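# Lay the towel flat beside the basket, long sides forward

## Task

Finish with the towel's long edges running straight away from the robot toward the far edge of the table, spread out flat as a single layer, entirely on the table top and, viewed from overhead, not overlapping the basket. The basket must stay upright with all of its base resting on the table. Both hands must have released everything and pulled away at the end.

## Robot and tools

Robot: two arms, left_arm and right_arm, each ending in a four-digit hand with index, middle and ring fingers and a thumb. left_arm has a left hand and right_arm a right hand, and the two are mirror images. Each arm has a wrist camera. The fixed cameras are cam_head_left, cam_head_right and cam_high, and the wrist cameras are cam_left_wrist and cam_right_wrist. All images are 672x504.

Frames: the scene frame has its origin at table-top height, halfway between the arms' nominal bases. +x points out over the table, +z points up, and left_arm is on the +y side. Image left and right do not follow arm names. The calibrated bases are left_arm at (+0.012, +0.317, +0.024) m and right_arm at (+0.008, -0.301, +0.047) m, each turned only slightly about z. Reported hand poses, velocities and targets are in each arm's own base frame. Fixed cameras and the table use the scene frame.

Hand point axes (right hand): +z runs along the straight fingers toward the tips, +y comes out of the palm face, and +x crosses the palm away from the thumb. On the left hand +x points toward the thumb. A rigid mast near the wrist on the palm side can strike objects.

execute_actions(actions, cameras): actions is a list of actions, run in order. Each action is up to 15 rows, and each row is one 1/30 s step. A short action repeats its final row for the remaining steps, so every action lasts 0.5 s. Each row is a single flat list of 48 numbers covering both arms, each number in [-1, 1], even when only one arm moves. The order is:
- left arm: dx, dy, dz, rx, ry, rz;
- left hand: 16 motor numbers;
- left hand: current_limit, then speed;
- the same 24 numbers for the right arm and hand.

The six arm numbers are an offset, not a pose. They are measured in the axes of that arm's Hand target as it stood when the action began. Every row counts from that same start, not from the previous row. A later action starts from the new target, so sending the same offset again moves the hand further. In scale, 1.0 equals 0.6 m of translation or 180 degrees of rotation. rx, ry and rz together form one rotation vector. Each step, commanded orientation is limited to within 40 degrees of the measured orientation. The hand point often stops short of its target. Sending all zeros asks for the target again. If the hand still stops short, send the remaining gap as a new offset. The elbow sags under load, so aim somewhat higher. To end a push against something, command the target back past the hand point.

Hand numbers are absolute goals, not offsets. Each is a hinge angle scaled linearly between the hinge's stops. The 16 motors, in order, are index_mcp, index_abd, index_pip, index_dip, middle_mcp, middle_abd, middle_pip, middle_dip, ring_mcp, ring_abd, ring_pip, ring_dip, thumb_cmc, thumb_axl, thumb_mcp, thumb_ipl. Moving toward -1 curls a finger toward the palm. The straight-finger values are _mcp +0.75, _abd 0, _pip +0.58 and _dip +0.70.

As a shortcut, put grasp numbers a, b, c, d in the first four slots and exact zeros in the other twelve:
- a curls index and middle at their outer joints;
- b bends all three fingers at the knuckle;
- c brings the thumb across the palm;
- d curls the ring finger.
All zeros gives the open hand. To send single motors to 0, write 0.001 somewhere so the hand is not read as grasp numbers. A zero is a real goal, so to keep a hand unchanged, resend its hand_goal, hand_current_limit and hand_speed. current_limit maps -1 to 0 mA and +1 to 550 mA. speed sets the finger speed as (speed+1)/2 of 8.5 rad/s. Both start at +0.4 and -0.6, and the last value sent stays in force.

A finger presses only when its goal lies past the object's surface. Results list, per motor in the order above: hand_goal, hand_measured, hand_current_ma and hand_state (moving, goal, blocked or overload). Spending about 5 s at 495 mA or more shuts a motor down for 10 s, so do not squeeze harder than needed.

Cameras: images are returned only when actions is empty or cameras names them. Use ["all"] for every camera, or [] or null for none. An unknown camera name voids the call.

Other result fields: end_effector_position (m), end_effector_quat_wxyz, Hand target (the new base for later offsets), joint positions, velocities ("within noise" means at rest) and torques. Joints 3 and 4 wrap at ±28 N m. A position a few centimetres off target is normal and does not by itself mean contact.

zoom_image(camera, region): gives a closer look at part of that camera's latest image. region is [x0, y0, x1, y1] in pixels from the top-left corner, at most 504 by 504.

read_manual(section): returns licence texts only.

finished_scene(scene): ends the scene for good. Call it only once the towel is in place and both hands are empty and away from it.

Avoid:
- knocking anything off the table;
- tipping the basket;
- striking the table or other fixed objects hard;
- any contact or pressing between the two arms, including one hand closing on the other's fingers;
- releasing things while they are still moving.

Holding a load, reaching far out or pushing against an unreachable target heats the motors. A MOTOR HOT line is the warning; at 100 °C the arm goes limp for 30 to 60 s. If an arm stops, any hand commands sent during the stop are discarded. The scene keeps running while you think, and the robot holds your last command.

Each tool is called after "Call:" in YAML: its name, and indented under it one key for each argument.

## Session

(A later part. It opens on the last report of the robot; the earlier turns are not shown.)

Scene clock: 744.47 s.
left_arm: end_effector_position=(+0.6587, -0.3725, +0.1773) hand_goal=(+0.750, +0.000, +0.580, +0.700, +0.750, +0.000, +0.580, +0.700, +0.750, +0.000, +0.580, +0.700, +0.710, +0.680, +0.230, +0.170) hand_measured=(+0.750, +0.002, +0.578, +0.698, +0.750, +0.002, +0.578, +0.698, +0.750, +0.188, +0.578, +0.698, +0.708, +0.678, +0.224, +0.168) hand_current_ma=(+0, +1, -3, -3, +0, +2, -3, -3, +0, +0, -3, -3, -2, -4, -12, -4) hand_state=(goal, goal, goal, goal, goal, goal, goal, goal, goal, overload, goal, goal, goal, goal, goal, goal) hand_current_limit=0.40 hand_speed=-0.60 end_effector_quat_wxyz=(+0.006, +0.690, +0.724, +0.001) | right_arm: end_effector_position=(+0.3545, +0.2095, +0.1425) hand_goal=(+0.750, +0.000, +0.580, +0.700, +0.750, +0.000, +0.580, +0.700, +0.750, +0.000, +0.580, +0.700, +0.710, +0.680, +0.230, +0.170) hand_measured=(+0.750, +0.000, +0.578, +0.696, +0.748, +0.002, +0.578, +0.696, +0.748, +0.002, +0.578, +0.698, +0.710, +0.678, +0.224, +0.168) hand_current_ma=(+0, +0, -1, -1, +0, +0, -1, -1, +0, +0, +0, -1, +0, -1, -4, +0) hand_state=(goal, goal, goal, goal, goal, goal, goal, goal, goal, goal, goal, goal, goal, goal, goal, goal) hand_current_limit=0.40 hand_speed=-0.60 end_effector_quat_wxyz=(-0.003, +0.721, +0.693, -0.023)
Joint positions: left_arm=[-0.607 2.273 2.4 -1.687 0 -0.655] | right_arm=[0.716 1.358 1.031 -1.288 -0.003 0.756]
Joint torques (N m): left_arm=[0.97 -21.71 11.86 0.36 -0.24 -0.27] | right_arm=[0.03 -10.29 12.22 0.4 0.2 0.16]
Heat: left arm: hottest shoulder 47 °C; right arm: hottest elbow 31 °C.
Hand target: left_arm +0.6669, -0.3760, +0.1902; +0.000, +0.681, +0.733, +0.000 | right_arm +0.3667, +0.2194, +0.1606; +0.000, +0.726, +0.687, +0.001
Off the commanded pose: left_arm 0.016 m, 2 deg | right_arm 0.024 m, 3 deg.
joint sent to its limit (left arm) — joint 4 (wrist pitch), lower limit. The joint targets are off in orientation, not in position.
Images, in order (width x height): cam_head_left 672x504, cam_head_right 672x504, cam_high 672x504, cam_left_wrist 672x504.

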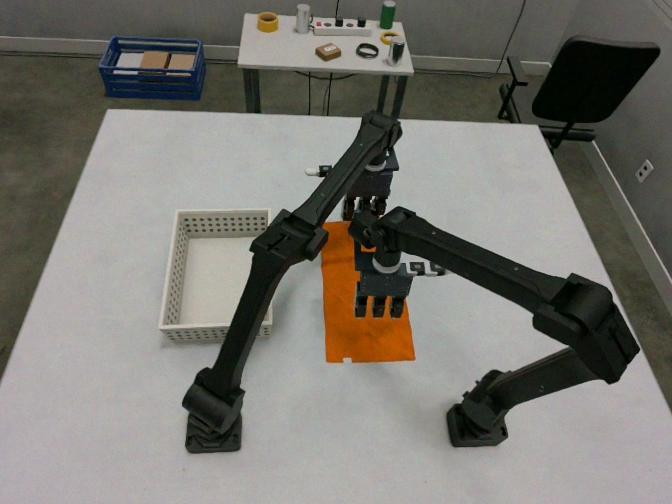

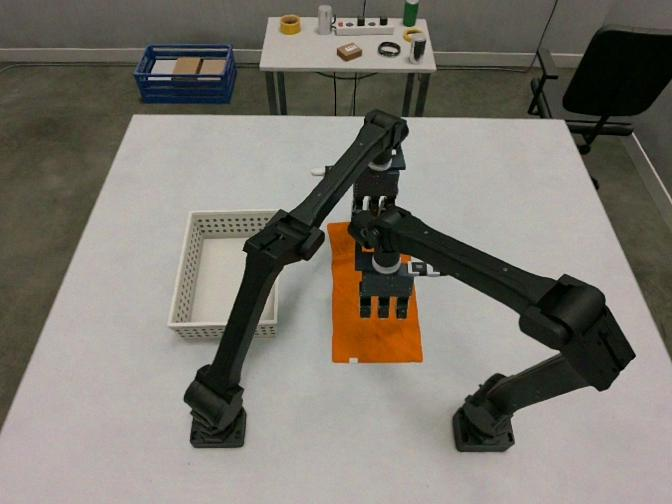

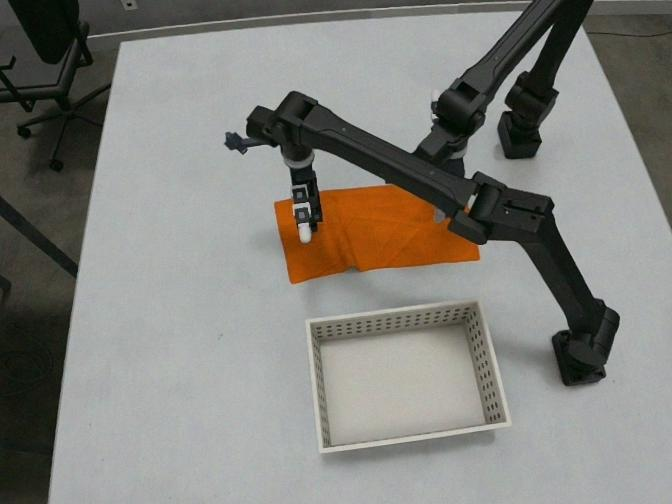

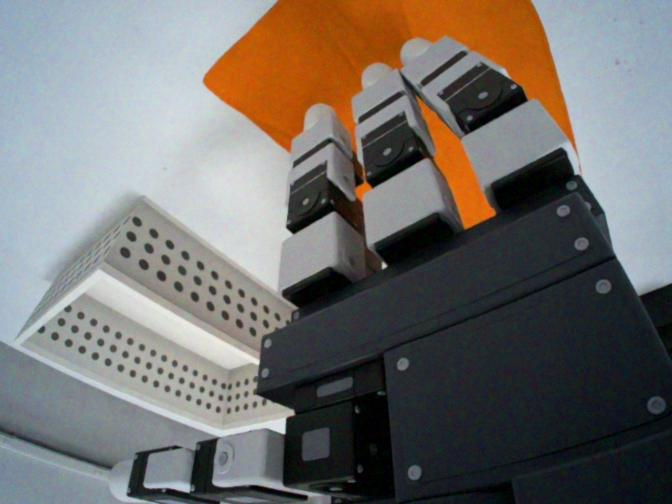

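Call:
execute_actions:
  actions:
    - [[0,0,0.06,0,0,0, 0,0,0,0,0,0,0,0,0,0,0,0,0,0,0,0, 0.4,-0.6, 0,0,0.06,0,0,0, 0,0,0,0,0,0,0,0,0,0,0,0,0,0,0,0, 0.4,-0.6]]
    - [[0,0,0.05,0,0,0, 0,0,0,0,0,0,0,0,0,0,0,0,0,0,0,0, 0.4,-0.6, 0,0,0.045,0,0,0, 0,0,0,0,0,0,0,0,0,0,0,0,0,0,0,0, 0.4,-0.6]]
  cameras: ["cam_head_left"]

Scene clock: 786.93 s.
left_arm: end_effector_position=(+0.6627, -0.3748, +0.1144) hand_goal=(+0.750, +0.000, +0.580, +0.700, +0.750, +0.000, +0.580, +0.700, +0.750, +0.000, +0.580, +0.700, +0.710, +0.680, +0.230, +0.170) hand_measured=(+0.750, +0.002, +0.578, +0.698, +0.750, +0.002, +0.578, +0.698, +0.750, +0.188, +0.578, +0.698, +0.708, +0.678, +0.224, +0.168) hand_current_ma=(+0, +1, -3, -3, +0, +2, -3, -3, +0, +0, -2, -3, -2, -4, -12, -4) hand_state=(goal, goal, goal, goal, goal, goal, goal, goal, goal, overload, goal, goal, goal, goal, goal, goal) hand_current_limit=0.40 hand_speed=-0.60 end_effector_quat_wxyz=(-0.014, +0.687, +0.726, -0.002) | right_arm: end_effector_position=(+0.3638, +0.2175, +0.0968) hand_goal=(+0.750, +0.000, +0.580, +0.700, +0.750, +0.000, +0.580, +0.700, +0.750, +0.000, +0.580, +0.700, +0.710, +0.680, +0.230, +0.170) hand_measured=(+0.750, +0.000, +0.578, +0.696, +0.750, +0.002, +0.578, +0.696, +0.750, +0.002, +0.578, +0.698, +0.710, +0.678, +0.224, +0.168) hand_current_ma=(+0, +0, +0, -1, +0, +0, +0, -1, +0, +0, +0, -1, +0, -1, -4, +0) hand_state=(goal, goal, goal, goal, goal, goal, goal, goal, goal, goal, goal, goal, goal, goal, goal, goal) hand_current_limit=0.40 hand_speed=-0.60 end_effector_quat_wxyz=(-0.002, +0.721, +0.693, -0.005)
Joint positions: left_arm=[-0.607 2.322 2.329 -1.605 0 -0.661] | right_arm=[0.716 1.418 0.957 -1.119 -0.003 0.757]
Joint torques (N m): left_arm=[0.56 -24.18 8.94 0.58 -0.02 -0.17] | right_arm=[0.15 -10.17 8.69 0.77 0.2 0.15]
Heat: left arm: hottest shoulder 44 °C; right arm: hottest elbow 34 °C.
Hand target: left_arm +0.6668, -0.3760, +0.1242; +0.000, +0.681, +0.733, +0.000 | right_arm +0.3667, +0.2194, +0.0976; +0.000, +0.726, +0.687, +0.000
Off the commanded pose: left_arm 0.011 m, 2 deg | right_arm 0.004 m, 1 deg.
Images, in order (width x height): cam_head_left 672x504.

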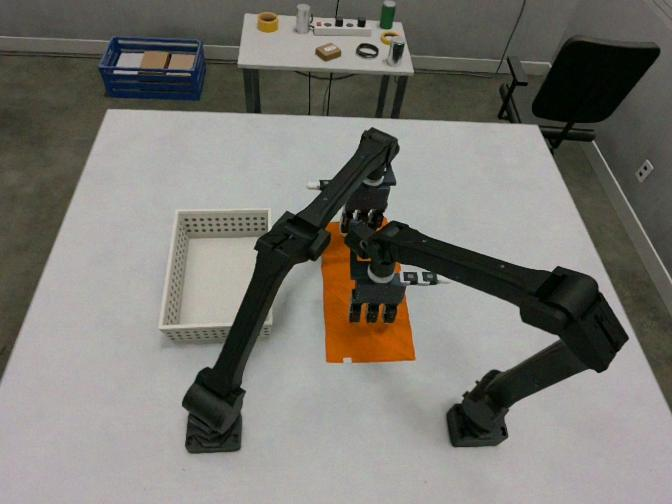

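Call:
execute_actions:
  actions:
    - [[0,0,0.0217,0,0,0, 0,0,0,0,0,0,0,0,0,0,0,0,0,0,0,0, 0.4,-0.6, 0,0,0.02,0,0,0, 0,0,0,0,0,0,0,0,0,0,0,0,0,0,0,0, 0.4,-0.6]]
    - [[0,0,0.02,0,0,0, 0,0,0,0,0,0,0,0,0,0,0,0,0,0,0,0, 0.4,-0.6, 0,0,0.0167,0,0,0, 0,0,0,0,0,0,0,0,0,0,0,0,0,0,0,0, 0.4,-0.6]]
    - [[0,0,0.0167,0,0,0, 0,0,0,0,0,0,0,0,0,0,0,0,0,0,0,0, 0.4,-0.6, 0,0,0.0133,0,0,0, 0,0,0,0,0,0,0,0,0,0,0,0,0,0,0,0, 0.4,-0.6]]

Scene clock: 796.73 s.
left_arm: end_effector_position=(+0.6658, -0.3769, +0.1060) hand_goal=(+0.750, +0.000, +0.580, +0.700, +0.750, +0.000, +0.580, +0.700, +0.750, +0.000, +0.580, +0.700, +0.710, +0.680, +0.230, +0.170) hand_measured=(+0.750, +0.002, +0.580, +0.698, +0.760, +0.012, +0.586, +0.702, +0.750, +0.190, +0.578, +0.698, +0.708, +0.678, +0.224, +0.168) hand_current_ma=(+0, +1, -1, -2, +22, +21, +12, +3, +0, +0, -1, -2, -2, -4, -12, -4) hand_state=(goal, goal, goal, goal, goal, goal, goal, goal, goal, overload, goal, goal, goal, goal, goal, goal) hand_current_limit=0.40 hand_speed=-0.60 end_effector_quat_wxyz=(+0.004, +0.687, +0.727, +0.001) | right_arm: end_effector_position=(+0.3685, +0.2216, +0.0849) hand_goal=(+0.750, +0.000, +0.580, +0.700, +0.750, +0.000, +0.580, +0.700, +0.750, +0.000, +0.580, +0.700, +0.710, +0.680, +0.230, +0.170) hand_measured=(+0.750, +0.000, +0.580, +0.698, +0.754, +0.008, +0.582, +0.700, +0.762, +0.018, +0.586, +0.702, +0.710, +0.678, +0.224, +0.168) hand_current_ma=(+0, +0, +0, +0, +2, +3, +1, +0, +8, +12, +3, +1, +0, -1, -4, +0) hand_state=(goal, goal, goal, goal, goal, goal, goal, goal, goal, goal, goal, goal, goal, goal, goal, goal) hand_current_limit=0.40 hand_speed=-0.60 end_effector_quat_wxyz=(-0.001, +0.721, +0.693, +0.011)
Joint positions: left_arm=[-0.607 2.302 2.267 -1.528 0 -0.663] | right_arm=[0.716 1.432 0.931 -1.047 -0.003 0.757]
Joint torques (N m): left_arm=[0.44 -21.6 7.13 1.25 0.02 -0.2] | right_arm=[0.21 -7.82 6.83 1.55 0.2 0.15]
Heat: left arm: hottest shoulder 44 °C; right arm: hottest elbow 32 °C.
Hand target: left_arm +0.6668, -0.3760, +0.0892; +0.000, +0.681, +0.733, +0.000 | right_arm +0.3667, +0.2195, +0.0675; +0.000, +0.726, +0.687, +0.000
Off the commanded pose: left_arm 0.017 m, 1 deg | right_arm 0.018 m, 2 deg.

Call:
execute_actions:
  actions:
    - [[-0.0098,0.0115,0,0,0,0.0139, 0,0,0,0,0,0,0,0,0,0,0,0,0,0,0,0, 0.4,-0.6, 0,-0.003,0,0,0,0, 0,0,0,0,0,0,0,0,0,0,0,0,0,0,0,0, 0.4,-0.6]]
    - [[-0.0098,0.0115,0,0,0,0.0139, 0,0,0,0,0,0,0,0,0,0,0,0,0,0,0,0, 0.4,-0.6, 0,-0.003,0,0,0,0, 0,0,0,0,0,0,0,0,0,0,0,0,0,0,0,0, 0.4,-0.6]]
    - [[-0.0098,0.0115,0,0,0,0.0139, 0,0,0,0,0,0,0,0,0,0,0,0,0,0,0,0, 0.4,-0.6, 0,-0.003,0,0,0,0, 0,0,0,0,0,0,0,0,0,0,0,0,0,0,0,0, 0.4,-0.6]]
  cameras: ["cam_head_left", "cam_high", "cam_left_wrist"]

Scene clock: 810.03 s.
left_arm: end_effector_position=(+0.6784, -0.3924, +0.1082) hand_goal=(+0.750, +0.000, +0.580, +0.700, +0.750, +0.000, +0.580, +0.700, +0.750, +0.000, +0.580, +0.700, +0.710, +0.680, +0.230, +0.170) hand_measured=(+0.752, +0.002, +0.582, +0.700, +0.768, +0.016, +0.592, +0.706, +0.750, +0.190, +0.578, +0.698, +0.710, +0.678, +0.224, +0.168) hand_current_ma=(+4, +2, +3, +0, +47, +32, +27, +9, +0, +0, -1, -2, -1, -4, -12, -4) hand_state=(goal, goal, goal, goal, goal, goal, goal, goal, goal, overload, goal, goal, goal, goal, goal, goal) hand_current_limit=0.40 hand_speed=-0.60 end_effector_quat_wxyz=(+0.006, +0.723, +0.691, +0.002) | right_arm: end_effector_position=(+0.3681, +0.2208, +0.0843) hand_goal=(+0.750, +0.000, +0.580, +0.700, +0.750, +0.000, +0.580, +0.700, +0.750, +0.000, +0.580, +0.700, +0.710, +0.680, +0.230, +0.170) hand_measured=(+0.750, +0.000, +0.580, +0.698, +0.754, +0.008, +0.584, +0.700, +0.762, +0.018, +0.586, +0.702, +0.710, +0.678, +0.224, +0.168) hand_current_ma=(+0, +0, +0, +0, +2, +3, +1, +0, +10, +12, +3, +1, +0, -1, -4, +0) hand_state=(goal, goal, goal, goal, goal, goal, goal, goal, goal, goal, goal, goal, goal, goal, goal, goal) hand_current_limit=0.40 hand_speed=-0.60 end_effector_quat_wxyz=(-0.001, +0.724, +0.690, +0.011)
Joint positions: left_arm=[-0.606 2.349 2.355 -1.564 0 -0.56] | right_arm=[0.716 1.432 0.929 -1.046 -0.003 0.764]
Joint torques (N m): left_arm=[0.97 -20.31 10.88 0.39 0.02 0.17] | right_arm=[0.91 -8.59 6.15 1.51 0.21 0.17]
Heat: left arm: hottest shoulder 46 °C; right arm: hottest elbow 31 °C.
Hand target: left_arm +0.6881, -0.3930, +0.0894; +0.000, +0.727, +0.686, +0.000 | right_arm +0.3613, +0.2198, +0.0676; +0.000, +0.726, +0.687, +0.000
Off the commanded pose: left_arm 0.021 m, 1 deg | right_arm 0.018 m, 1 deg.
Images, in order (width x height): cam_head_left 672x504, cam_high 672x504, cam_left_wrist 672x504.

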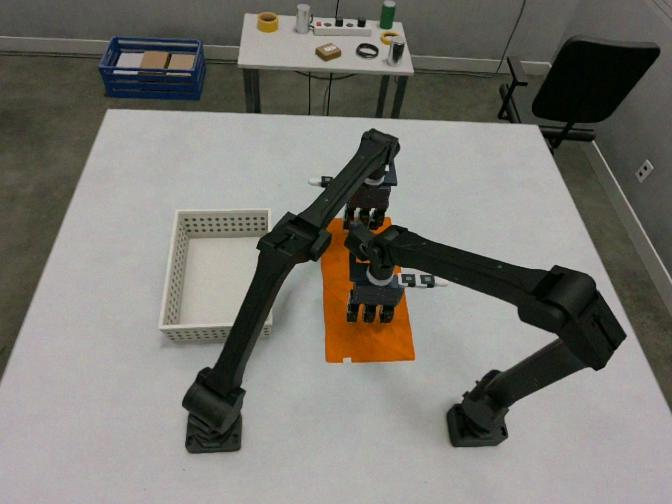

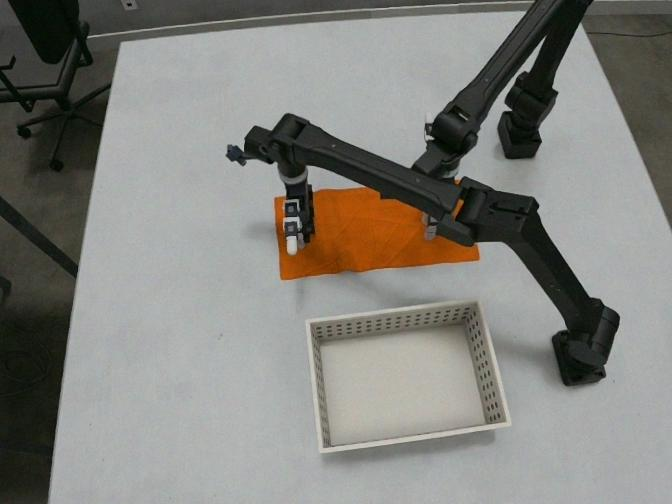

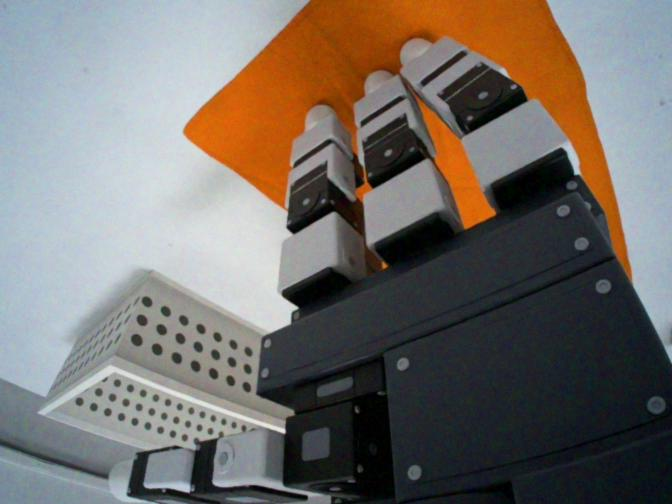

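Call:
zoom_image:
  camera: "cam_high"
  region: [250, 150, 500, 310]

Call:
zoom_image:
  camera: "cam_head_left"
  region: [290, 170, 470, 380]

Scaled by 2.016 from the camera's 672x504 image, which has a finer 960x720 frame.

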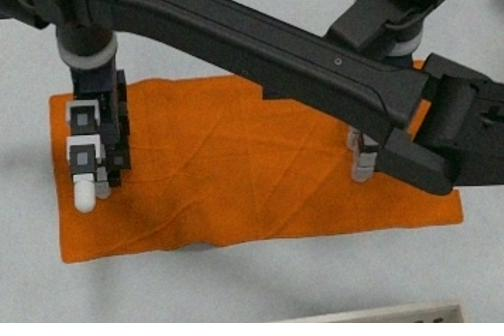

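Scaled by 2.400 from the camera's 672x504 image, which has a finer 960x720 frame.

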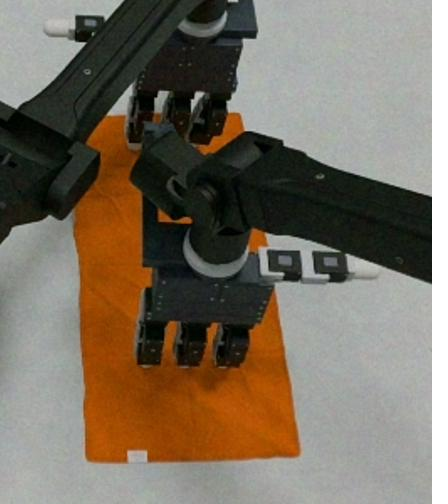

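Call:
execute_actions:
  actions:
    - [[-0.004,0.0083,0.004,0,0,0.005, 0,0,0,0,0,0,0,0,0,0,0,0,0,0,0,0, 0.4,-0.6, 0,-0.008,0.006,0,0,0, 0,0,0,0,0,0,0,0,0,0,0,0,0,0,0,0, 0.4,-0.6]]
    - [[-0.003,0.0083,0.004,0,0,0.005, 0,0,0,0,0,0,0,0,0,0,0,0,0,0,0,0, 0.4,-0.6, 0,-0.01,0.006,0,0,0, 0,0,0,0,0,0,0,0,0,0,0,0,0,0,0,0, 0.4,-0.6]]
  cameras: ["cam_high"]

Call:
zoom_image:
  camera: "cam_high"
  region: [250, 150, 500, 310]

Scene clock: 831.33 s.
left_arm: end_effector_position=(+0.6873, -0.3982, +0.1083) hand_goal=(+0.750, +0.000, +0.580, +0.700, +0.750, +0.000, +0.580, +0.700, +0.750, +0.000, +0.580, +0.700, +0.710, +0.680, +0.230, +0.170) hand_measured=(+0.754, +0.002, +0.584, +0.700, +0.774, +0.016, +0.596, +0.706, +0.750, +0.190, +0.578, +0.698, +0.710, +0.678, +0.224, +0.168) hand_current_ma=(+8, +2, +5, +1, +64, +33, +37, +13, +0, +0, -1, -2, -1, -4, -12, -4) hand_state=(goal, goal, goal, goal, blocked, goal, goal, goal, goal, overload, goal, goal, goal, goal, goal, goal) hand_current_limit=0.40 hand_speed=-0.60 end_effector_quat_wxyz=(+0.008, +0.734, +0.679, +0.002) | right_arm: end_effector_position=(+0.3627, +0.2211, +0.0843) hand_goal=(+0.750, +0.000, +0.580, +0.700, +0.750, +0.000, +0.580, +0.700, +0.750, +0.000, +0.580, +0.700, +0.710, +0.680, +0.230, +0.170) hand_measured=(+0.744, +0.004, +0.578, +0.698, +0.752, +0.012, +0.584, +0.702, +0.760, +0.022, +0.588, +0.704, +0.710, +0.678, +0.224, +0.168) hand_current_ma=(-2, +1, +0, +0, +0, +7, +1, +0, +7, +17, +4, +1, +0, -1, -4, +0) hand_state=(goal, goal, goal, goal, goal, goal, goal, goal, goal, blocked, goal, goal, goal, goal, goal, goal) hand_current_limit=0.40 hand_speed=-0.60 end_effector_quat_wxyz=(+0.004, +0.726, +0.688, +0.020)
Joint positions: left_arm=[-0.603 2.386 2.422 -1.591 0 -0.524] | right_arm=[0.731 1.415 0.907 -1.023 0.006 0.785]
Joint torques (N m): left_arm=[1.26 -19.9 10.55 0.47 0.02 0.14] | right_arm=[1.49 -7.77 5.53 1.46 -0.15 0.16]
Heat: left arm: hottest shoulder 46 °C; right arm: hottest elbow 30 °C.
Hand target: left_arm +0.6977, -0.3976, +0.0846; +0.000, +0.738, +0.675, +0.000 | right_arm +0.3506, +0.2203, +0.0604; +0.000, +0.726, +0.687, +0.001
Off the commanded pose: left_arm 0.026 m, 1 deg | right_arm 0.027 m, 2 deg.
Images, in order (width x height): cam_high 672x504.

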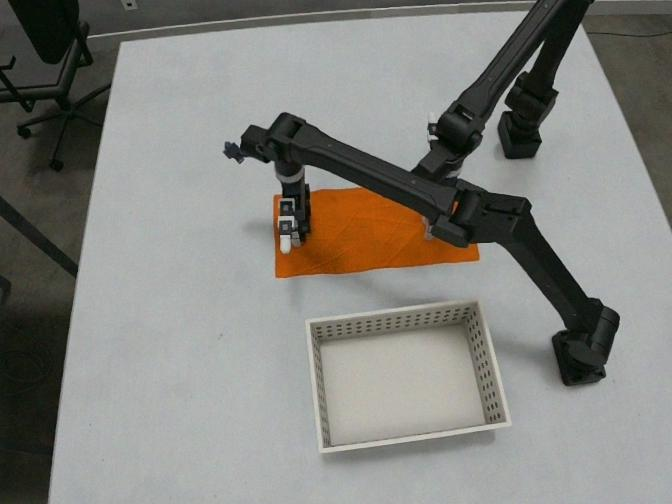

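Scaled by 2.016 from the camera's 672x504 image, which has a finer 960x720 frame.

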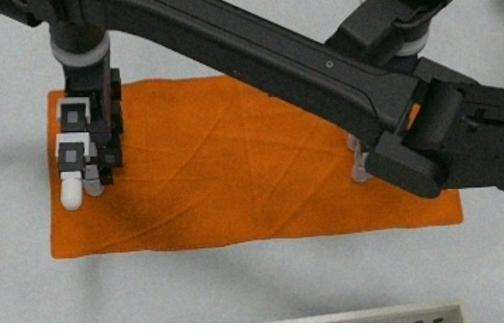

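Call:
execute_actions:
  actions:
    - [[0,0,-0.05,0,0,0, 0,0,0,0,0,0,0,0,0,0,0,0,0,0,0,0, 0.4,-0.6, 0,0,-0.05,0,0,0, 0,0,0,0,0,0,0,0,0,0,0,0,0,0,0,0, 0.4,-0.6]]
    - [[0,0,-0.08,0,0,0, 0,0,0,0,0,0,0,0,0,0,0,0,0,0,0,0, 0.4,-0.6, 0,0,-0.08,0,0,0, 0,0,0,0,0,0,0,0,0,0,0,0,0,0,0,0, 0.4,-0.6]]
    - [[0,-0.03,-0.08,0,0,0, 0,0,0,0,0,0,0,0,0,0,0,0,0,0,0,0, 0.4,-0.6, -0.03,0,-0.08,0,0,0, 0,0,0,0,0,0,0,0,0,0,0,0,0,0,0,0, 0.4,-0.6]]
    - [[0.06,-0.03,-0.08,0,0,0, 0,0,0,0,0,0,0,0,0,0,0,0,0,0,0,0, 0.4,-0.6, -0.08,0,-0.05,0,0,0, 0,0,0,0,0,0,0,0,0,0,0,0,0,0,0,0, 0.4,-0.6]]
    - [[0.09,-0.03,0,0,0,0, 0,0,0,0,0,0,0,0,0,0,0,0,0,0,0,0, 0.4,-0.6, -0.09,0,0,0,0,0, 0,0,0,0,0,0,0,0,0,0,0,0,0,0,0,0, 0.4,-0.6]]
    - [[0.09,-0.03,0,0,0,0, 0,0,0,0,0,0,0,0,0,0,0,0,0,0,0,0, 0.4,-0.6, -0.09,0,0,0,0,0, 0,0,0,0,0,0,0,0,0,0,0,0,0,0,0,0, 0.4,-0.6]]
  cameras: ["cam_head_left", "cam_high"]

Call:
zoom_image:
  camera: "cam_high"
  region: [250, 150, 500, 310]

Call:
zoom_image:
  camera: "cam_head_left"
  region: [290, 190, 450, 380]

Scene clock: 849.50 s.
left_arm: end_effector_position=(+0.6409, -0.2425, +0.2399) hand_goal=(+0.750, +0.000, +0.580, +0.700, +0.750, +0.000, +0.580, +0.700, +0.750, +0.000, +0.580, +0.700, +0.710, +0.680, +0.230, +0.170) hand_measured=(+0.748, +0.000, +0.580, +0.700, +0.748, +0.000, +0.580, +0.702, +0.748, +0.184, +0.578, +0.698, +0.708, +0.678, +0.226, +0.168) hand_current_ma=(-2, +0, +0, +1, -2, +0, +0, +2, -2, +0, -2, -2, -1, -4, -11, -4) hand_state=(goal, goal, goal, goal, goal, goal, goal, goal, goal, overload, goal, goal, goal, goal, goal, goal) hand_current_limit=0.40 hand_speed=-0.60 end_effector_quat_wxyz=(-0.007, +0.730, +0.684, -0.003) | right_arm: end_effector_position=(+0.3407, +0.0432, +0.2117) hand_goal=(+0.750, +0.000, +0.580, +0.700, +0.750, +0.000, +0.580, +0.700, +0.750, +0.000, +0.580, +0.700, +0.710, +0.680, +0.230, +0.170) hand_measured=(+0.748, -0.002, +0.578, +0.698, +0.748, -0.002, +0.580, +0.700, +0.748, -0.002, +0.578, +0.698, +0.710, +0.678, +0.224, +0.168) hand_current_ma=(-1, +0, +0, +0, -1, +0, +0, +0, +0, +0, +0, -1, +0, -1, -4, +0) hand_state=(goal, goal, goal, goal, goal, goal, goal, goal, goal, goal, goal, goal, goal, goal, goal, goal) hand_current_limit=0.40 hand_speed=-0.60 end_effector_quat_wxyz=(+0.000, +0.734, +0.680, -0.003)
Joint positions: left_arm=[-0.437 1.984 2.085 -1.687 0 -0.372] | right_arm=[0.277 1.04 0.956 -1.494 0.003 0.353]
Joint torques (N m): left_arm=[-0.26 -21.3 8.96 0.42 -0.09 0.14] | right_arm=[0.44 -6.12 9.77 0.21 -0.04 -0.14]
Heat: left arm: hottest shoulder 46 °C; right arm: hottest elbow 29 °C.
Hand target: left_arm +0.6388, -0.2478, +0.2585; +0.000, +0.738, +0.675, +0.000 | right_arm +0.3408, +0.0464, +0.2161; +0.000, +0.726, +0.687, +0.000
Off the commanded pose: left_arm 0.020 m, 2 deg | right_arm 0.005 m, 1 deg.
joint sent to its limit (left arm) — joint 4 (wrist pitch), lower limit. The joint targets still meet the commanded pose.
Images, in order (width x height): cam_head_left 672x504, cam_high 672x504.

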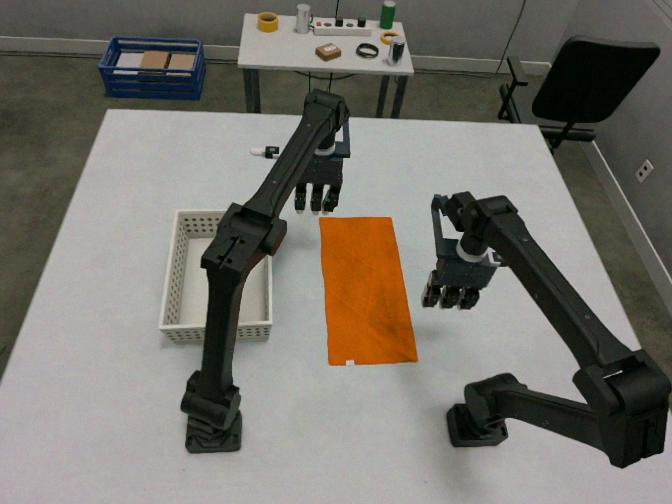

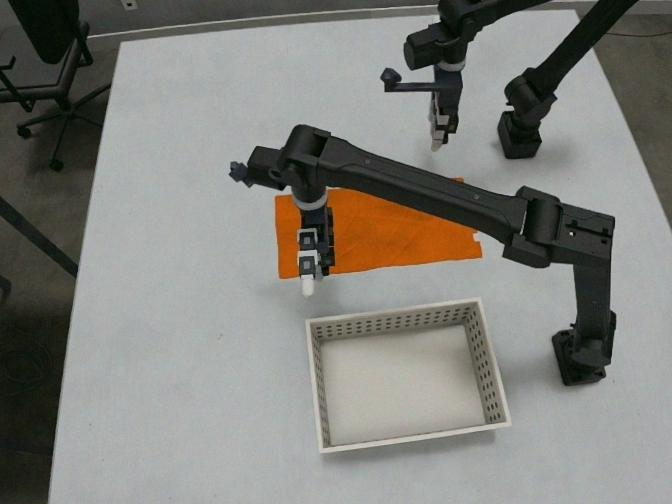

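Scaled by 2.016 from the camera's 672x504 image, which has a finer 960x720 frame.

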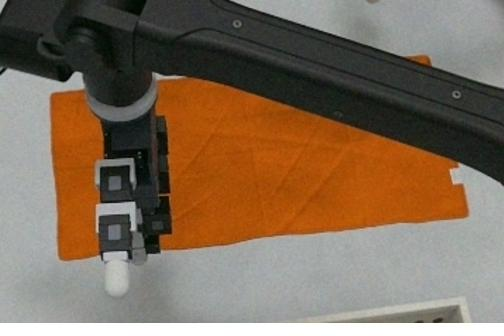

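Scaled by 2.653 from the camera's 672x504 image, which has a finer 960x720 frame.

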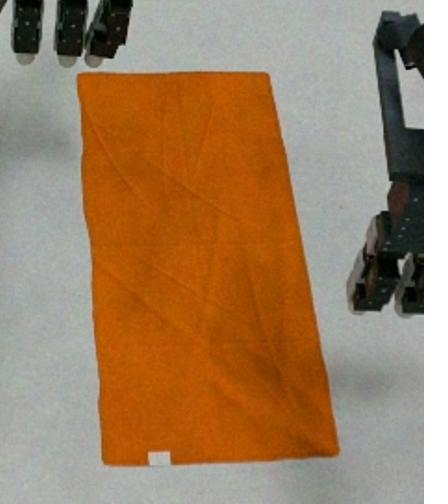

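Call:
zoom_image:
  camera: "cam_head_left"
  region: [310, 205, 430, 295]

Call:
zoom_image:
  camera: "cam_head_left"
  region: [310, 285, 430, 375]

Call:
zoom_image:
  camera: "cam_head_left"
  region: [0, 95, 504, 473]

Scaled by 4.200 from the camera's 672x504 image, which has a finer 960x720 frame.

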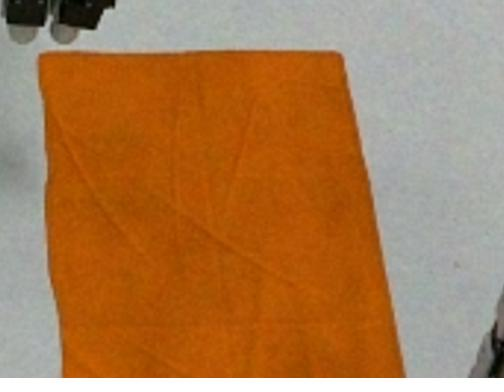

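Scaled by 4.200 from the camera's 672x504 image, which has a finer 960x720 frame.

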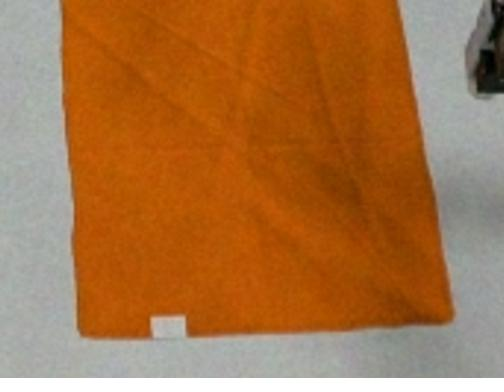

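Scaled by 1.000.

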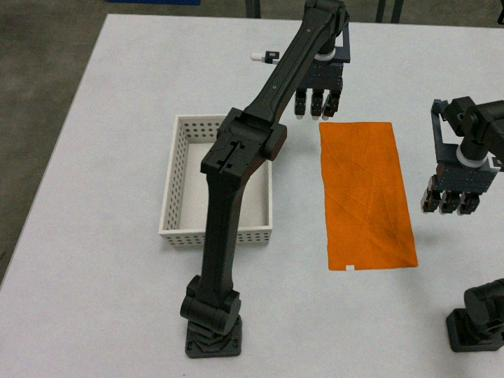

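Call:
execute_actions:
  actions:
    - [[0,0,0,0,0,0, 0,0,0,0,0,0,0,0,0,0,0,0,0,0,0,0, 0.4,-0.6, 0.063,-0.024,0,0,0,0, 0,0,0,0,0,0,0,0,0,0,0,0,0,0,0,0, 0.4,-0.6]]
    - [[0,0,0,0,0,0, 0,0,0,0,0,0,0,0,0,0,0,0,0,0,0,0, 0.4,-0.6, 0.063,-0.024,0.04,0,0,0, 0,0,0,0,0,0,0,0,0,0,0,0,0,0,0,0, 0.4,-0.6]]
    - [[0,0,0,0,0,0, 0,0,0,0,0,0,0,0,0,0,0,0,0,0,0,0, 0.4,-0.6, 0.063,-0.024,0.06,0,0,0, 0,0,0,0,0,0,0,0,0,0,0,0,0,0,0,0, 0.4,-0.6]]
    - [[0,0,0,0,0,0, 0,0,0,0,0,0,0,0,0,0,0,0,0,0,0,0, 0.4,-0.6, 0,0,0.06,0,0,0, 0,0,0,0,0,0,0,0,0,0,0,0,0,0,0,0, 0.4,-0.6]]
    - [[0,0,0,0,0,0, 0,0,0,0,0,0,0,0,0,0,0,0,0,0,0,0, 0.4,-0.6, 0,0,0.03,0,0,0, 0,0,0,0,0,0,0,0,0,0,0,0,0,0,0,0, 0.4,-0.6]]
  cameras: ["cam_head_left"]

Scene clock: 919.73 s.
left_arm: end_effector_position=(+0.6409, -0.2426, +0.2399) hand_goal=(+0.750, +0.000, +0.580, +0.700, +0.750, +0.000, +0.580, +0.700, +0.750, +0.000, +0.580, +0.700, +0.710, +0.680, +0.230, +0.170) hand_measured=(+0.748, +0.000, +0.580, +0.700, +0.748, +0.000, +0.580, +0.702, +0.748, +0.184, +0.578, +0.698, +0.708, +0.678, +0.226, +0.168) hand_current_ma=(-2, +0, +0, +1, -2, +0, +0, +2, -2, +0, -2, -2, -1, -4, -11, -4) hand_state=(goal, goal, goal, goal, goal, goal, goal, goal, goal, overload, goal, goal, goal, goal, goal, goal) hand_current_limit=0.40 hand_speed=-0.60 end_effector_quat_wxyz=(-0.007, +0.730, +0.684, -0.003) | right_arm: end_effector_position=(+0.3011, +0.1630, +0.1036) hand_goal=(+0.750, +0.000, +0.580, +0.700, +0.750, +0.000, +0.580, +0.700, +0.750, +0.000, +0.580, +0.700, +0.710, +0.680, +0.230, +0.170) hand_measured=(+0.750, +0.000, +0.578, +0.698, +0.750, +0.000, +0.580, +0.700, +0.748, +0.000, +0.578, +0.698, +0.710, +0.678, +0.224, +0.168) hand_current_ma=(+0, +0, +0, +0, +0, +0, +0, +0, +0, +0, +0, -1, +0, -1, -3, +0) hand_state=(goal, goal, goal, goal, goal, goal, goal, goal, goal, goal, goal, goal, goal, goal, goal, goal) hand_current_limit=0.40 hand_speed=-0.60 end_effector_quat_wxyz=(-0.002, +0.719, +0.695, -0.001)
Joint positions: left_arm=[-0.437 1.984 2.085 -1.687 0 -0.371] | right_arm=[0.715 1.176 0.759 -1.156 -0.004 0.75]
Joint torques (N m): left_arm=[0.21 -21.36 8.75 0.12 -0.08 0.16] | right_arm=[-0.44 -6.12 8.59 0.87 0.24 0.15]
Heat: left arm: hottest shoulder 48 °C; right arm: hottest elbow 29 °C.
Hand target: left_arm +0.6388, -0.2478, +0.2585; +0.000, +0.738, +0.675, +0.000 | right_arm +0.3041, +0.1622, +0.1023; +0.000, +0.726, +0.687, +0.000
Off the commanded pose: left_arm 0.019 m, 2 deg | right_arm 0.003 m, 1 deg.
joint sent to its limit (left arm) — joint 4 (wrist pitch), lower limit. The joint targets still meet the commanded pose.
Images, in order (width x height): cam_head_left 672x504.

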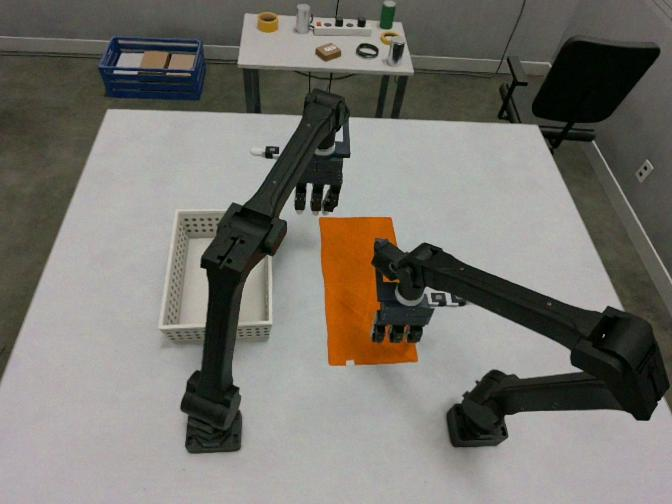

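Call:
execute_actions:
  actions:
    - [[0,0,0,0,0,0, 0,0,0,0,0,0,0,0,0,0,0,0,0,0,0,0, 0.4,-0.6, 0,0,0.025,0,0,0, 0,0,0,0,0,0,0,0,0,0,0,0,0,0,0,0, 0.4,-0.6]]
    - [[0,0,0,0,0,0, 0,0,0,0,0,0,0,0,0,0,0,0,0,0,0,0, 0.4,-0.6, 0,0,0.02,0,0,0, 0,0,0,0,0,0,0,0,0,0,0,0,0,0,0,0, 0.4,-0.6]]
    - [[0,0,0,0,0,0, 0,0,0,0,0,0,0,0,0,0,0,0,0,0,0,0, 0.4,-0.6, 0,0,0.02,0,0,0, 0,0,0,0,0,0,0,0,0,0,0,0,0,0,0,0, 0.4,-0.6]]
    - [[0,0,0,0,0,0, 0,0,0,0,0,0,0,0,0,0,0,0,0,0,0,0, 0.4,-0.6, -0.0072,-0.011,0.003,0,0,0.0094, 0,0,0,0,0,0,0,0,0,0,0,0,0,0,0,0, 0.4,-0.6]]
    - [[0,0,0,0,0,0, 0,0,0,0,0,0,0,0,0,0,0,0,0,0,0,0, 0.4,-0.6, -0.0072,-0.012,0,0,0,0.0094, 0,0,0,0,0,0,0,0,0,0,0,0,0,0,0,0, 0.4,-0.6]]
    - [[0,0,0,0,0,0, 0,0,0,0,0,0,0,0,0,0,0,0,0,0,0,0, 0.4,-0.6, -0.0072,-0.012,0,0,0,0.0094, 0,0,0,0,0,0,0,0,0,0,0,0,0,0,0,0, 0.4,-0.6]]
  cameras: ["cam_head_left"]

Call:
zoom_image:
  camera: "cam_head_left"
  region: [290, 190, 450, 380]

Scene clock: 940.83 s.
left_arm: end_effector_position=(+0.6409, -0.2426, +0.2399) hand_goal=(+0.750, +0.000, +0.580, +0.700, +0.750, +0.000, +0.580, +0.700, +0.750, +0.000, +0.580, +0.700, +0.710, +0.680, +0.230, +0.170) hand_measured=(+0.748, +0.000, +0.580, +0.700, +0.748, +0.000, +0.580, +0.702, +0.748, +0.184, +0.578, +0.698, +0.708, +0.678, +0.226, +0.168) hand_current_ma=(-2, +0, +0, +1, -2, +0, +0, +2, -2, +0, -2, -2, -1, -4, -11, -4) hand_state=(goal, goal, goal, goal, goal, goal, goal, goal, goal, overload, goal, goal, goal, goal, goal, goal) hand_current_limit=0.40 hand_speed=-0.60 end_effector_quat_wxyz=(-0.007, +0.730, +0.684, -0.003) | right_arm: end_effector_position=(+0.2953, +0.1578, +0.0817) hand_goal=(+0.750, +0.000, +0.580, +0.700, +0.750, +0.000, +0.580, +0.700, +0.750, +0.000, +0.580, +0.700, +0.710, +0.680, +0.230, +0.170) hand_measured=(+0.730, +0.000, +0.568, +0.694, +0.750, +0.010, +0.582, +0.702, +0.768, +0.018, +0.590, +0.706, +0.708, +0.678, +0.224, +0.168) hand_current_ma=(-21, +0, -8, -2, +0, +6, +0, +1, +17, +14, +7, +3, +0, -1, -3, +0) hand_state=(blocked, goal, goal, goal, goal, goal, goal, goal, goal, goal, goal, goal, goal, goal, goal, goal) hand_current_limit=0.40 hand_speed=-0.60 end_effector_quat_wxyz=(+0.002, +0.752, +0.659, +0.022)
Joint positions: left_arm=[-0.437 1.984 2.085 -1.687 0 -0.371] | right_arm=[0.733 1.176 0.687 -1.038 0.004 0.864]
Joint torques (N m): left_arm=[0.21 -21.13 8.88 0.13 -0.09 0.15] | right_arm=[0.97 -4.72 5.27 1.06 -0.04 0.23]
Heat: left arm: hottest shoulder 48 °C; right arm: hottest elbow 29 °C.
Hand target: left_arm +0.6388, -0.2478, +0.2585; +0.000, +0.738, +0.675, +0.000 | right_arm +0.2821, +0.1510, +0.0615; +0.000, +0.756, +0.654, +0.000
Off the commanded pose: left_arm 0.019 m, 2 deg | right_arm 0.025 m, 3 deg.
joint sent to its limit (left arm) — joint 4 (wrist pitch), lower limit. The joint targets still meet the commanded pose.
Images, in order (width x height): cam_head_left 672x504.

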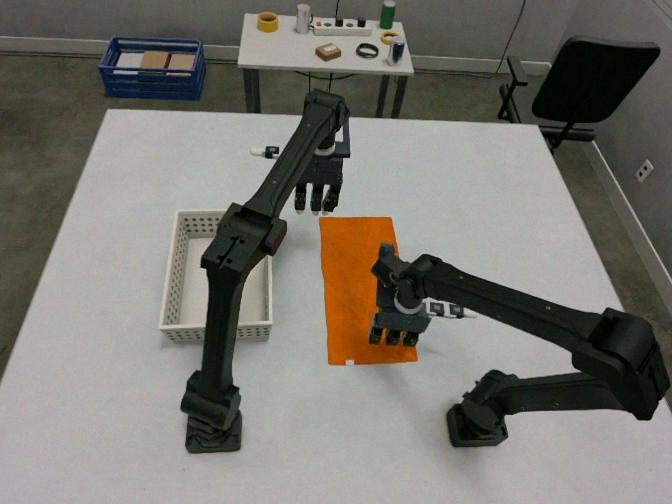

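Scaled by 2.653 from the camera's 672x504 image, which has a finer 960x720 frame.

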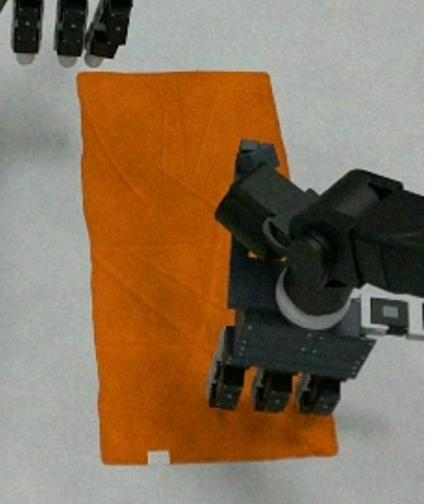

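Call:
execute_actions:
  actions:
    - [[0,0,0,0,0,0, 0,0,0,0,0,0,0,0,0,0,0,0,0,0,0,0, 0.4,-0.6, -0.004,-0.014,0,0,0,0.004, 0,0,0,0,0,0,0,0,0,0,0,0,0,0,0,0, 0.4,-0.6]]
    - [[0,0,0,0,0,0, 0,0,0,0,0,0,0,0,0,0,0,0,0,0,0,0, 0.4,-0.6, -0.004,-0.014,0,0,0,0.004, 0,0,0,0,0,0,0,0,0,0,0,0,0,0,0,0, 0.4,-0.6]]
  cameras: ["cam_head_left"]

Call:
zoom_image:
  camera: "cam_head_left"
  region: [290, 190, 450, 380]

Scene clock: 949.20 s.
left_arm: end_effector_position=(+0.6409, -0.2426, +0.2399) hand_goal=(+0.750, +0.000, +0.580, +0.700, +0.750, +0.000, +0.580, +0.700, +0.750, +0.000, +0.580, +0.700, +0.710, +0.680, +0.230, +0.170) hand_measured=(+0.748, +0.000, +0.580, +0.700, +0.748, +0.000, +0.580, +0.702, +0.748, +0.184, +0.578, +0.698, +0.708, +0.678, +0.226, +0.168) hand_current_ma=(-2, +0, +0, +1, -2, +0, +0, +2, -2, +0, -2, -2, -1, -4, -11, -4) hand_state=(goal, goal, goal, goal, goal, goal, goal, goal, goal, overload, goal, goal, goal, goal, goal, goal) hand_current_limit=0.40 hand_speed=-0.60 end_effector_quat_wxyz=(-0.007, +0.730, +0.684, -0.003) | right_arm: end_effector_position=(+0.2825, +0.1555, +0.0818) hand_goal=(+0.750, +0.000, +0.580, +0.700, +0.750, +0.000, +0.580, +0.700, +0.750, +0.000, +0.580, +0.700, +0.710, +0.680, +0.230, +0.170) hand_measured=(+0.710, -0.002, +0.554, +0.686, +0.728, +0.008, +0.566, +0.692, +0.742, +0.016, +0.578, +0.700, +0.708, +0.678, +0.224, +0.168) hand_current_ma=(-62, +0, -28, -10, -25, +3, -12, -4, -4, +10, -1, +0, +0, -1, -3, +0) hand_state=(blocked, goal, blocked, goal, blocked, goal, goal, goal, goal, goal, goal, goal, goal, goal, goal, goal) hand_current_limit=0.40 hand_speed=-0.60 end_effector_quat_wxyz=(+0.006, +0.762, +0.647, +0.028)
Joint positions: left_arm=[-0.437 1.984 2.085 -1.687 0 -0.371] | right_arm=[0.77 1.144 0.661 -1.032 0.016 0.931]
Joint torques (N m): left_arm=[0.21 -20.89 8.84 0.35 -0.12 0.13] | right_arm=[1.55 -4.66 5.33 0.49 -0.54 0.22]
Heat: left arm: hottest shoulder 48 °C; right arm: hottest elbow 29 °C.
Hand target: left_arm +0.6388, -0.2478, +0.2585; +0.000, +0.738, +0.675, +0.000 | right_arm +0.2648, +0.1488, +0.0614; +0.000, +0.764, +0.645, +0.000
Off the commanded pose: left_arm 0.019 m, 2 deg | right_arm 0.028 m, 3 deg.
joint sent to its limit (left arm) — joint 4 (wrist pitch), lower limit. The joint targets still meet the commanded pose.
Images, in order (width x height): cam_head_left 672x504.

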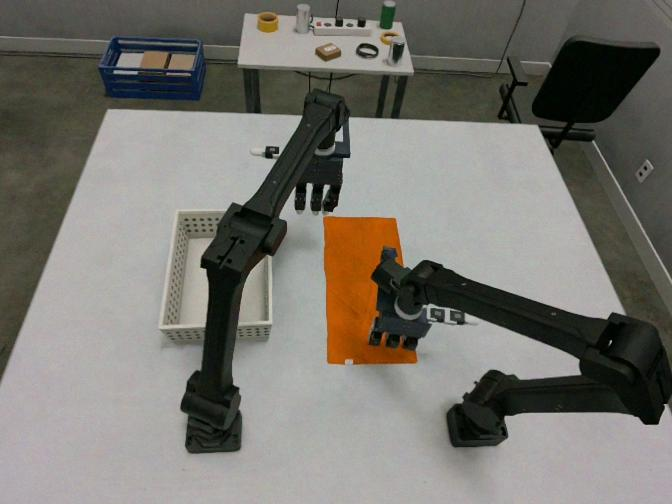

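Scaled by 2.653 from the camera's 672x504 image, which has a finer 960x720 frame.

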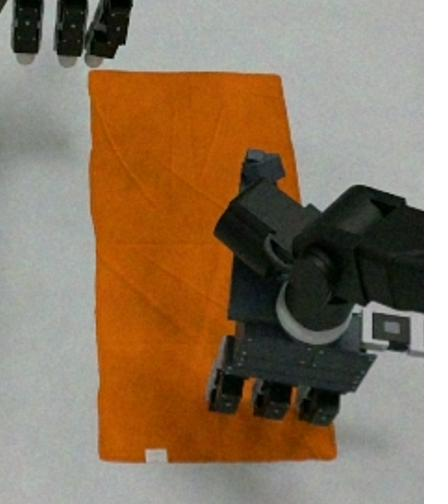

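Call:
execute_actions:
  actions:
    - [[0,0,0,0,0,0, 0,0,0,0,0,0,0,0,0,0,0,0,0,0,0,0, 0.4,-0.6, 0,0.015,-0.03,0,0,0, 0,0,0,0,0,0,0,0,0,0,0,0,0,0,0,0, 0.4,-0.6]]
    - [[0,0,0,0,0,0, 0,0,0,0,0,0,0,0,0,0,0,0,0,0,0,0, 0.4,-0.6, 0,0,-0.06,0,0,0, 0,0,0,0,0,0,0,0,0,0,0,0,0,0,0,0, 0.4,-0.6]]
    - [[0,0,0,0,0,0, 0,0,0,0,0,0,0,0,0,0,0,0,0,0,0,0, 0.4,-0.6, -0.02,0.02,-0.08,0,0,0, 0,0,0,0,0,0,0,0,0,0,0,0,0,0,0,0, 0.4,-0.6]]
    - [[0,0,0,0,0,0, 0,0,0,0,0,0,0,0,0,0,0,0,0,0,0,0, 0.4,-0.6, -0.07,0.03,-0.06,0,0,0, 0,0,0,0,0,0,0,0,0,0,0,0,0,0,0,0, 0.4,-0.6]]
    - [[0,0,0,0,0,0, 0,0,0,0,0,0,0,0,0,0,0,0,0,0,0,0, 0.4,-0.6, -0.09,0.03,0,0,0,0, 0,0,0,0,0,0,0,0,0,0,0,0,0,0,0,0, 0.4,-0.6]]
  cameras: ["cam_head_left", "cam_high"]

Call:
zoom_image:
  camera: "cam_head_left"
  region: [290, 190, 450, 380]

Call:
zoom_image:
  camera: "cam_high"
  region: [250, 150, 500, 310]

Scene clock: 975.40 s.
left_arm: end_effector_position=(+0.6409, -0.2426, +0.2399) hand_goal=(+0.750, +0.000, +0.580, +0.700, +0.750, +0.000, +0.580, +0.700, +0.750, +0.000, +0.580, +0.700, +0.710, +0.680, +0.230, +0.170) hand_measured=(+0.748, +0.000, +0.580, +0.700, +0.748, +0.000, +0.580, +0.702, +0.748, +0.184, +0.578, +0.698, +0.708, +0.678, +0.226, +0.168) hand_current_ma=(-2, +0, +0, +1, -2, +0, +0, +2, -2, +0, -2, -2, -1, -4, -11, -4) hand_state=(goal, goal, goal, goal, goal, goal, goal, goal, goal, overload, goal, goal, goal, goal, goal, goal) hand_current_limit=0.40 hand_speed=-0.60 end_effector_quat_wxyz=(-0.007, +0.730, +0.684, -0.003) | right_arm: end_effector_position=(+0.2983, +0.0285, +0.1889) hand_goal=(+0.750, +0.000, +0.580, +0.700, +0.750, +0.000, +0.580, +0.700, +0.750, +0.000, +0.580, +0.700, +0.710, +0.680, +0.230, +0.170) hand_measured=(+0.748, -0.002, +0.578, +0.696, +0.748, -0.002, +0.578, +0.696, +0.748, -0.002, +0.578, +0.698, +0.710, +0.678, +0.224, +0.168) hand_current_ma=(+0, +0, -1, -1, +0, +0, -1, -1, +0, +0, +0, -1, +0, -1, -5, +0) hand_state=(goal, goal, goal, goal, goal, goal, goal, goal, goal, goal, goal, goal, goal, goal, goal, goal) hand_current_limit=0.40 hand_speed=-0.60 end_effector_quat_wxyz=(-0.002, +0.771, +0.637, -0.008)
Joint positions: left_arm=[-0.437 1.984 2.085 -1.687 0 -0.371] | right_arm=[0.301 0.94 0.837 -1.485 0.003 0.49]
Joint torques (N m): left_arm=[0.15 -20.95 8.98 0.31 -0.07 0.14] | right_arm=[0.26 -4.37 11.11 0.03 -0.04 -0.12]
Heat: left arm: hottest shoulder 48 °C; right arm: hottest elbow 28 °C.
Hand target: left_arm +0.6388, -0.2478, +0.2585; +0.000, +0.738, +0.675, +0.000 | right_arm +0.3026, +0.0326, +0.1992; +0.000, +0.764, +0.645, +0.000
Off the commanded pose: left_arm 0.019 m, 2 deg | right_arm 0.012 m, 2 deg.
joint sent to its limit (left arm) — joint 4 (wrist pitch), lower limit. The joint targets still meet the commanded pose.
Images, in order (width x height): cam_head_left 672x504, cam_high 672x504.

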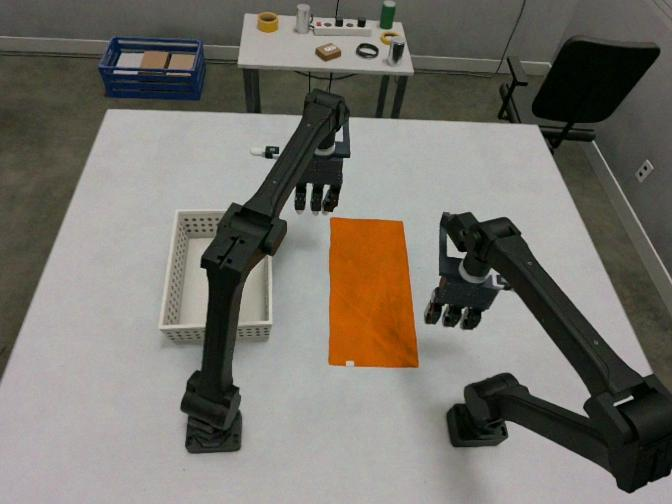

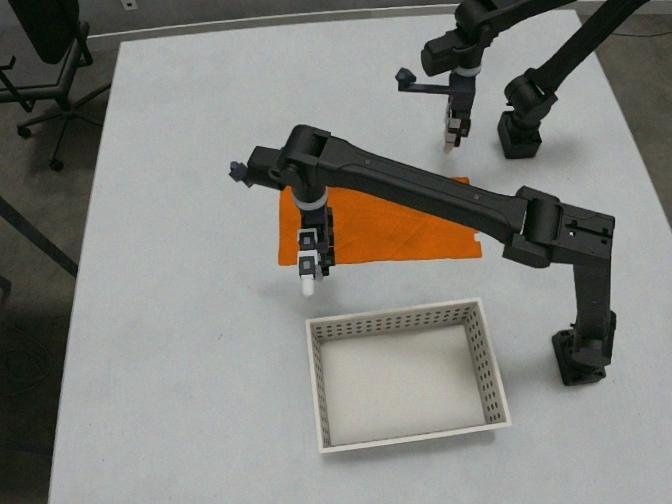

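Scaled by 2.653 from the camera's 672x504 image, which has a finer 960x720 frame.

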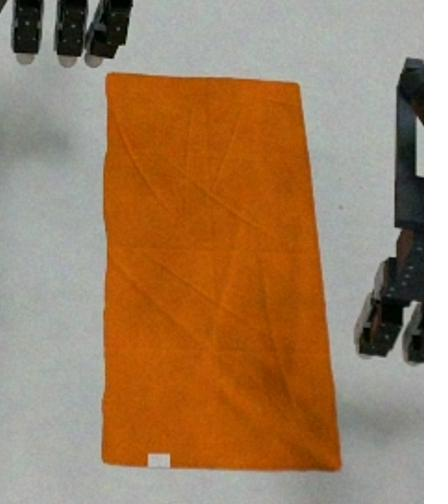

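Scaled by 2.016 from the camera's 672x504 image, which has a finer 960x720 frame.

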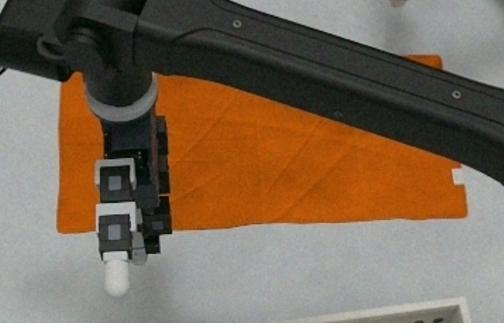

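Call:
execute_actions:
  actions:
    - [[-0.0081,-0.0913,0,0,0,0, 0,0,0,0,0,0,0,0,0,0,0,0,0,0,0,0, 0.4,-0.6, 0,0,0,0,0,-0.0367, 0,0,0,0,0,0,0,0,0,0,0,0,0,0,0,0, 0.4,-0.6]]
    - [[-0.0081,-0.0913,0,0,0,0, 0,0,0,0,0,0,0,0,0,0,0,0,0,0,0,0, 0.4,-0.6, 0,0.1,0,0,0,0, 0,0,0,0,0,0,0,0,0,0,0,0,0,0,0,0, 0.4,-0.6]]
    - [[-0.0081,-0.0913,0,0,0,0, 0,0,0,0,0,0,0,0,0,0,0,0,0,0,0,0, 0.4,-0.6, 0,0.1,0,0,0,0, 0,0,0,0,0,0,0,0,0,0,0,0,0,0,0,0, 0.4,-0.6]]
    - [[-0.0081,-0.0913,0,0,0,0, 0,0,0,0,0,0,0,0,0,0,0,0,0,0,0,0, 0.4,-0.6, 0,0.1,0,0,0,0, 0,0,0,0,0,0,0,0,0,0,0,0,0,0,0,0, 0.4,-0.6]]
    - [[-0.0081,-0.0913,0,0,0,0, 0,0,0,0,0,0,0,0,0,0,0,0,0,0,0,0, 0.4,-0.6, 0,0.1,0,0,0,0, 0,0,0,0,0,0,0,0,0,0,0,0,0,0,0,0, 0.4,-0.6]]
    - [[-0.0081,-0.0913,0,0,0,0, 0,0,0,0,0,0,0,0,0,0,0,0,0,0,0,0, 0.4,-0.6, 0,0.1,0,0,0,0, 0,0,0,0,0,0,0,0,0,0,0,0,0,0,0,0, 0.4,-0.6]]
    - [[-0.079,-0.036,0,0,0,0, 0,0,0,0,0,0,0,0,0,0,0,0,0,0,0,0, 0.4,-0.6, 0,0.1,0,0,0,0, 0,0,0,0,0,0,0,0,0,0,0,0,0,0,0,0, 0.4,-0.6]]
    - [[-0.079,-0.036,0.04,0,0,0, 0,0,0,0,0,0,0,0,0,0,0,0,0,0,0,0, 0.4,-0.6, 0.072,0.022,0,0,0,0, 0,0,0,0,0,0,0,0,0,0,0,0,0,0,0,0, 0.4,-0.6]]
    - [[0,0,0.07,0,0,0, 0,0,0,0,0,0,0,0,0,0,0,0,0,0,0,0, 0.4,-0.6, 0.072,0.022,0,0,0,0, 0,0,0,0,0,0,0,0,0,0,0,0,0,0,0,0, 0.4,-0.6]]
    - [[0,0,0.07,0,0,0, 0,0,0,0,0,0,0,0,0,0,0,0,0,0,0,0, 0.4,-0.6, 0.072,0.022,0.02,0,0,0, 0,0,0,0,0,0,0,0,0,0,0,0,0,0,0,0, 0.4,-0.6]]
  cameras: ["cam_head_left", "cam_high"]

Scene clock: 1094.00 s.
left_arm: end_effector_position=(+0.2512, -0.3351, +0.1424) hand_goal=(+0.750, +0.000, +0.580, +0.700, +0.750, +0.000, +0.580, +0.700, +0.750, +0.000, +0.580, +0.700, +0.710, +0.680, +0.230, +0.170) hand_measured=(+0.750, +0.000, +0.578, +0.700, +0.750, +0.000, +0.578, +0.702, +0.750, +0.184, +0.578, +0.698, +0.708, +0.678, +0.226, +0.168) hand_current_ma=(+0, +0, -2, +1, -1, +0, -2, +2, -1, +0, -2, -2, -3, -4, -6, -4) hand_state=(goal, goal, goal, goal, goal, goal, goal, goal, goal, overload, goal, goal, goal, goal, goal, goal) hand_current_limit=0.40 hand_speed=-0.60 end_effector_quat_wxyz=(-0.015, +0.746, +0.666, +0.002) | right_arm: end_effector_position=(+0.6969, +0.1406, +0.1703) hand_goal=(+0.750, +0.000, +0.580, +0.700, +0.750, +0.000, +0.580, +0.700, +0.750, +0.000, +0.580, +0.700, +0.710, +0.680, +0.230, +0.170) hand_measured=(+0.748, -0.002, +0.580, +0.698, +0.748, -0.002, +0.580, +0.698, +0.748, -0.002, +0.580, +0.698, +0.710, +0.678, +0.224, +0.168) hand_current_ma=(+0, +0, +0, -1, +0, +0, +0, -1, +0, +0, +0, -1, +0, -1, -5, +0) hand_state=(goal, goal, goal, goal, goal, goal, goal, goal, goal, goal, goal, goal, goal, goal, goal, goal) hand_current_limit=0.40 hand_speed=-0.60 end_effector_quat_wxyz=(-0.008, +0.719, +0.695, -0.014)
Joint positions: left_arm=[-1.127 1.417 1.086 -1.269 0.004 -1.013] | right_arm=[0.265 2.065 2.035 -1.574 0 0.299]
Joint torques (N m): left_arm=[0.67 -10.58 8.85 0.5 -0.24 -0.24] | right_arm=[-0.38 -20.66 13.63 -0.01 0.05 0.15]
Heat: left arm: hottest shoulder 47 °C; right arm: hottest elbow 32 °C.
Hand target: left_arm +0.2574, -0.3384, +0.1508; +0.000, +0.738, +0.675, +0.000 | right_arm +0.7087, +0.1405, +0.1875; +0.000, +0.726, +0.688, +0.000
Off the commanded pose: left_arm 0.011 m, 2 deg | right_arm 0.021 m, 2 deg.
Images, in order (width x height): cam_head_left 672x504, cam_high 672x504.

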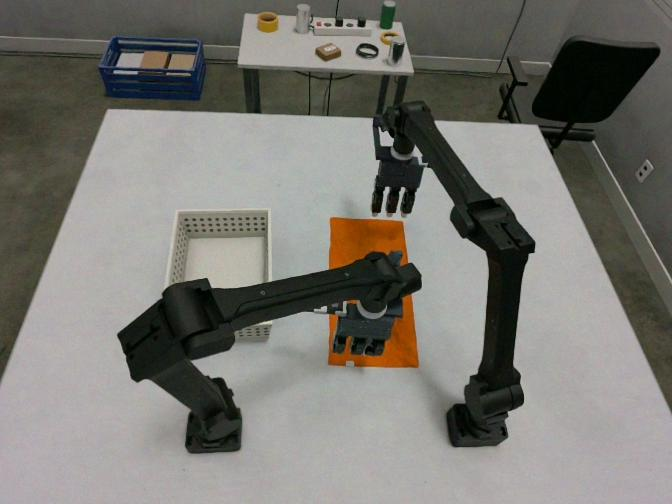

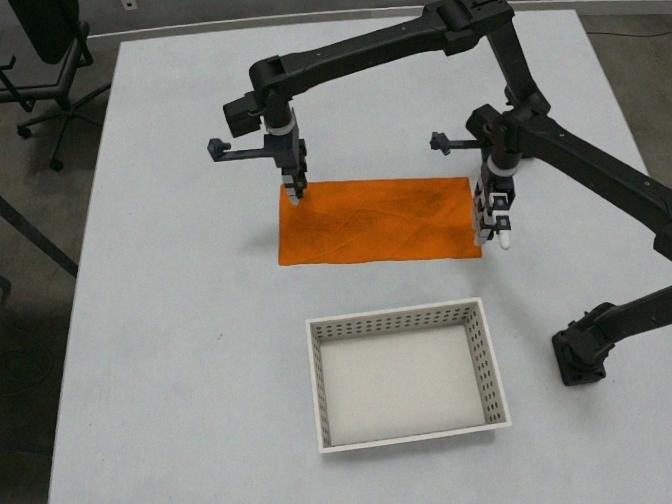

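Call:
zoom_image:
  camera: "cam_high"
  region: [260, 160, 500, 280]

Scaled by 2.100 from the camera's 672x504 image, which has a finer 960x720 frame.

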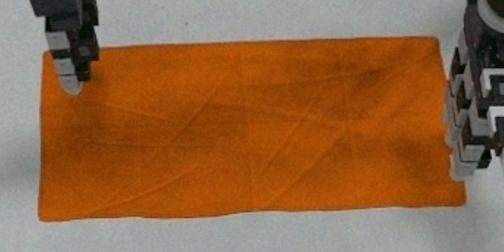

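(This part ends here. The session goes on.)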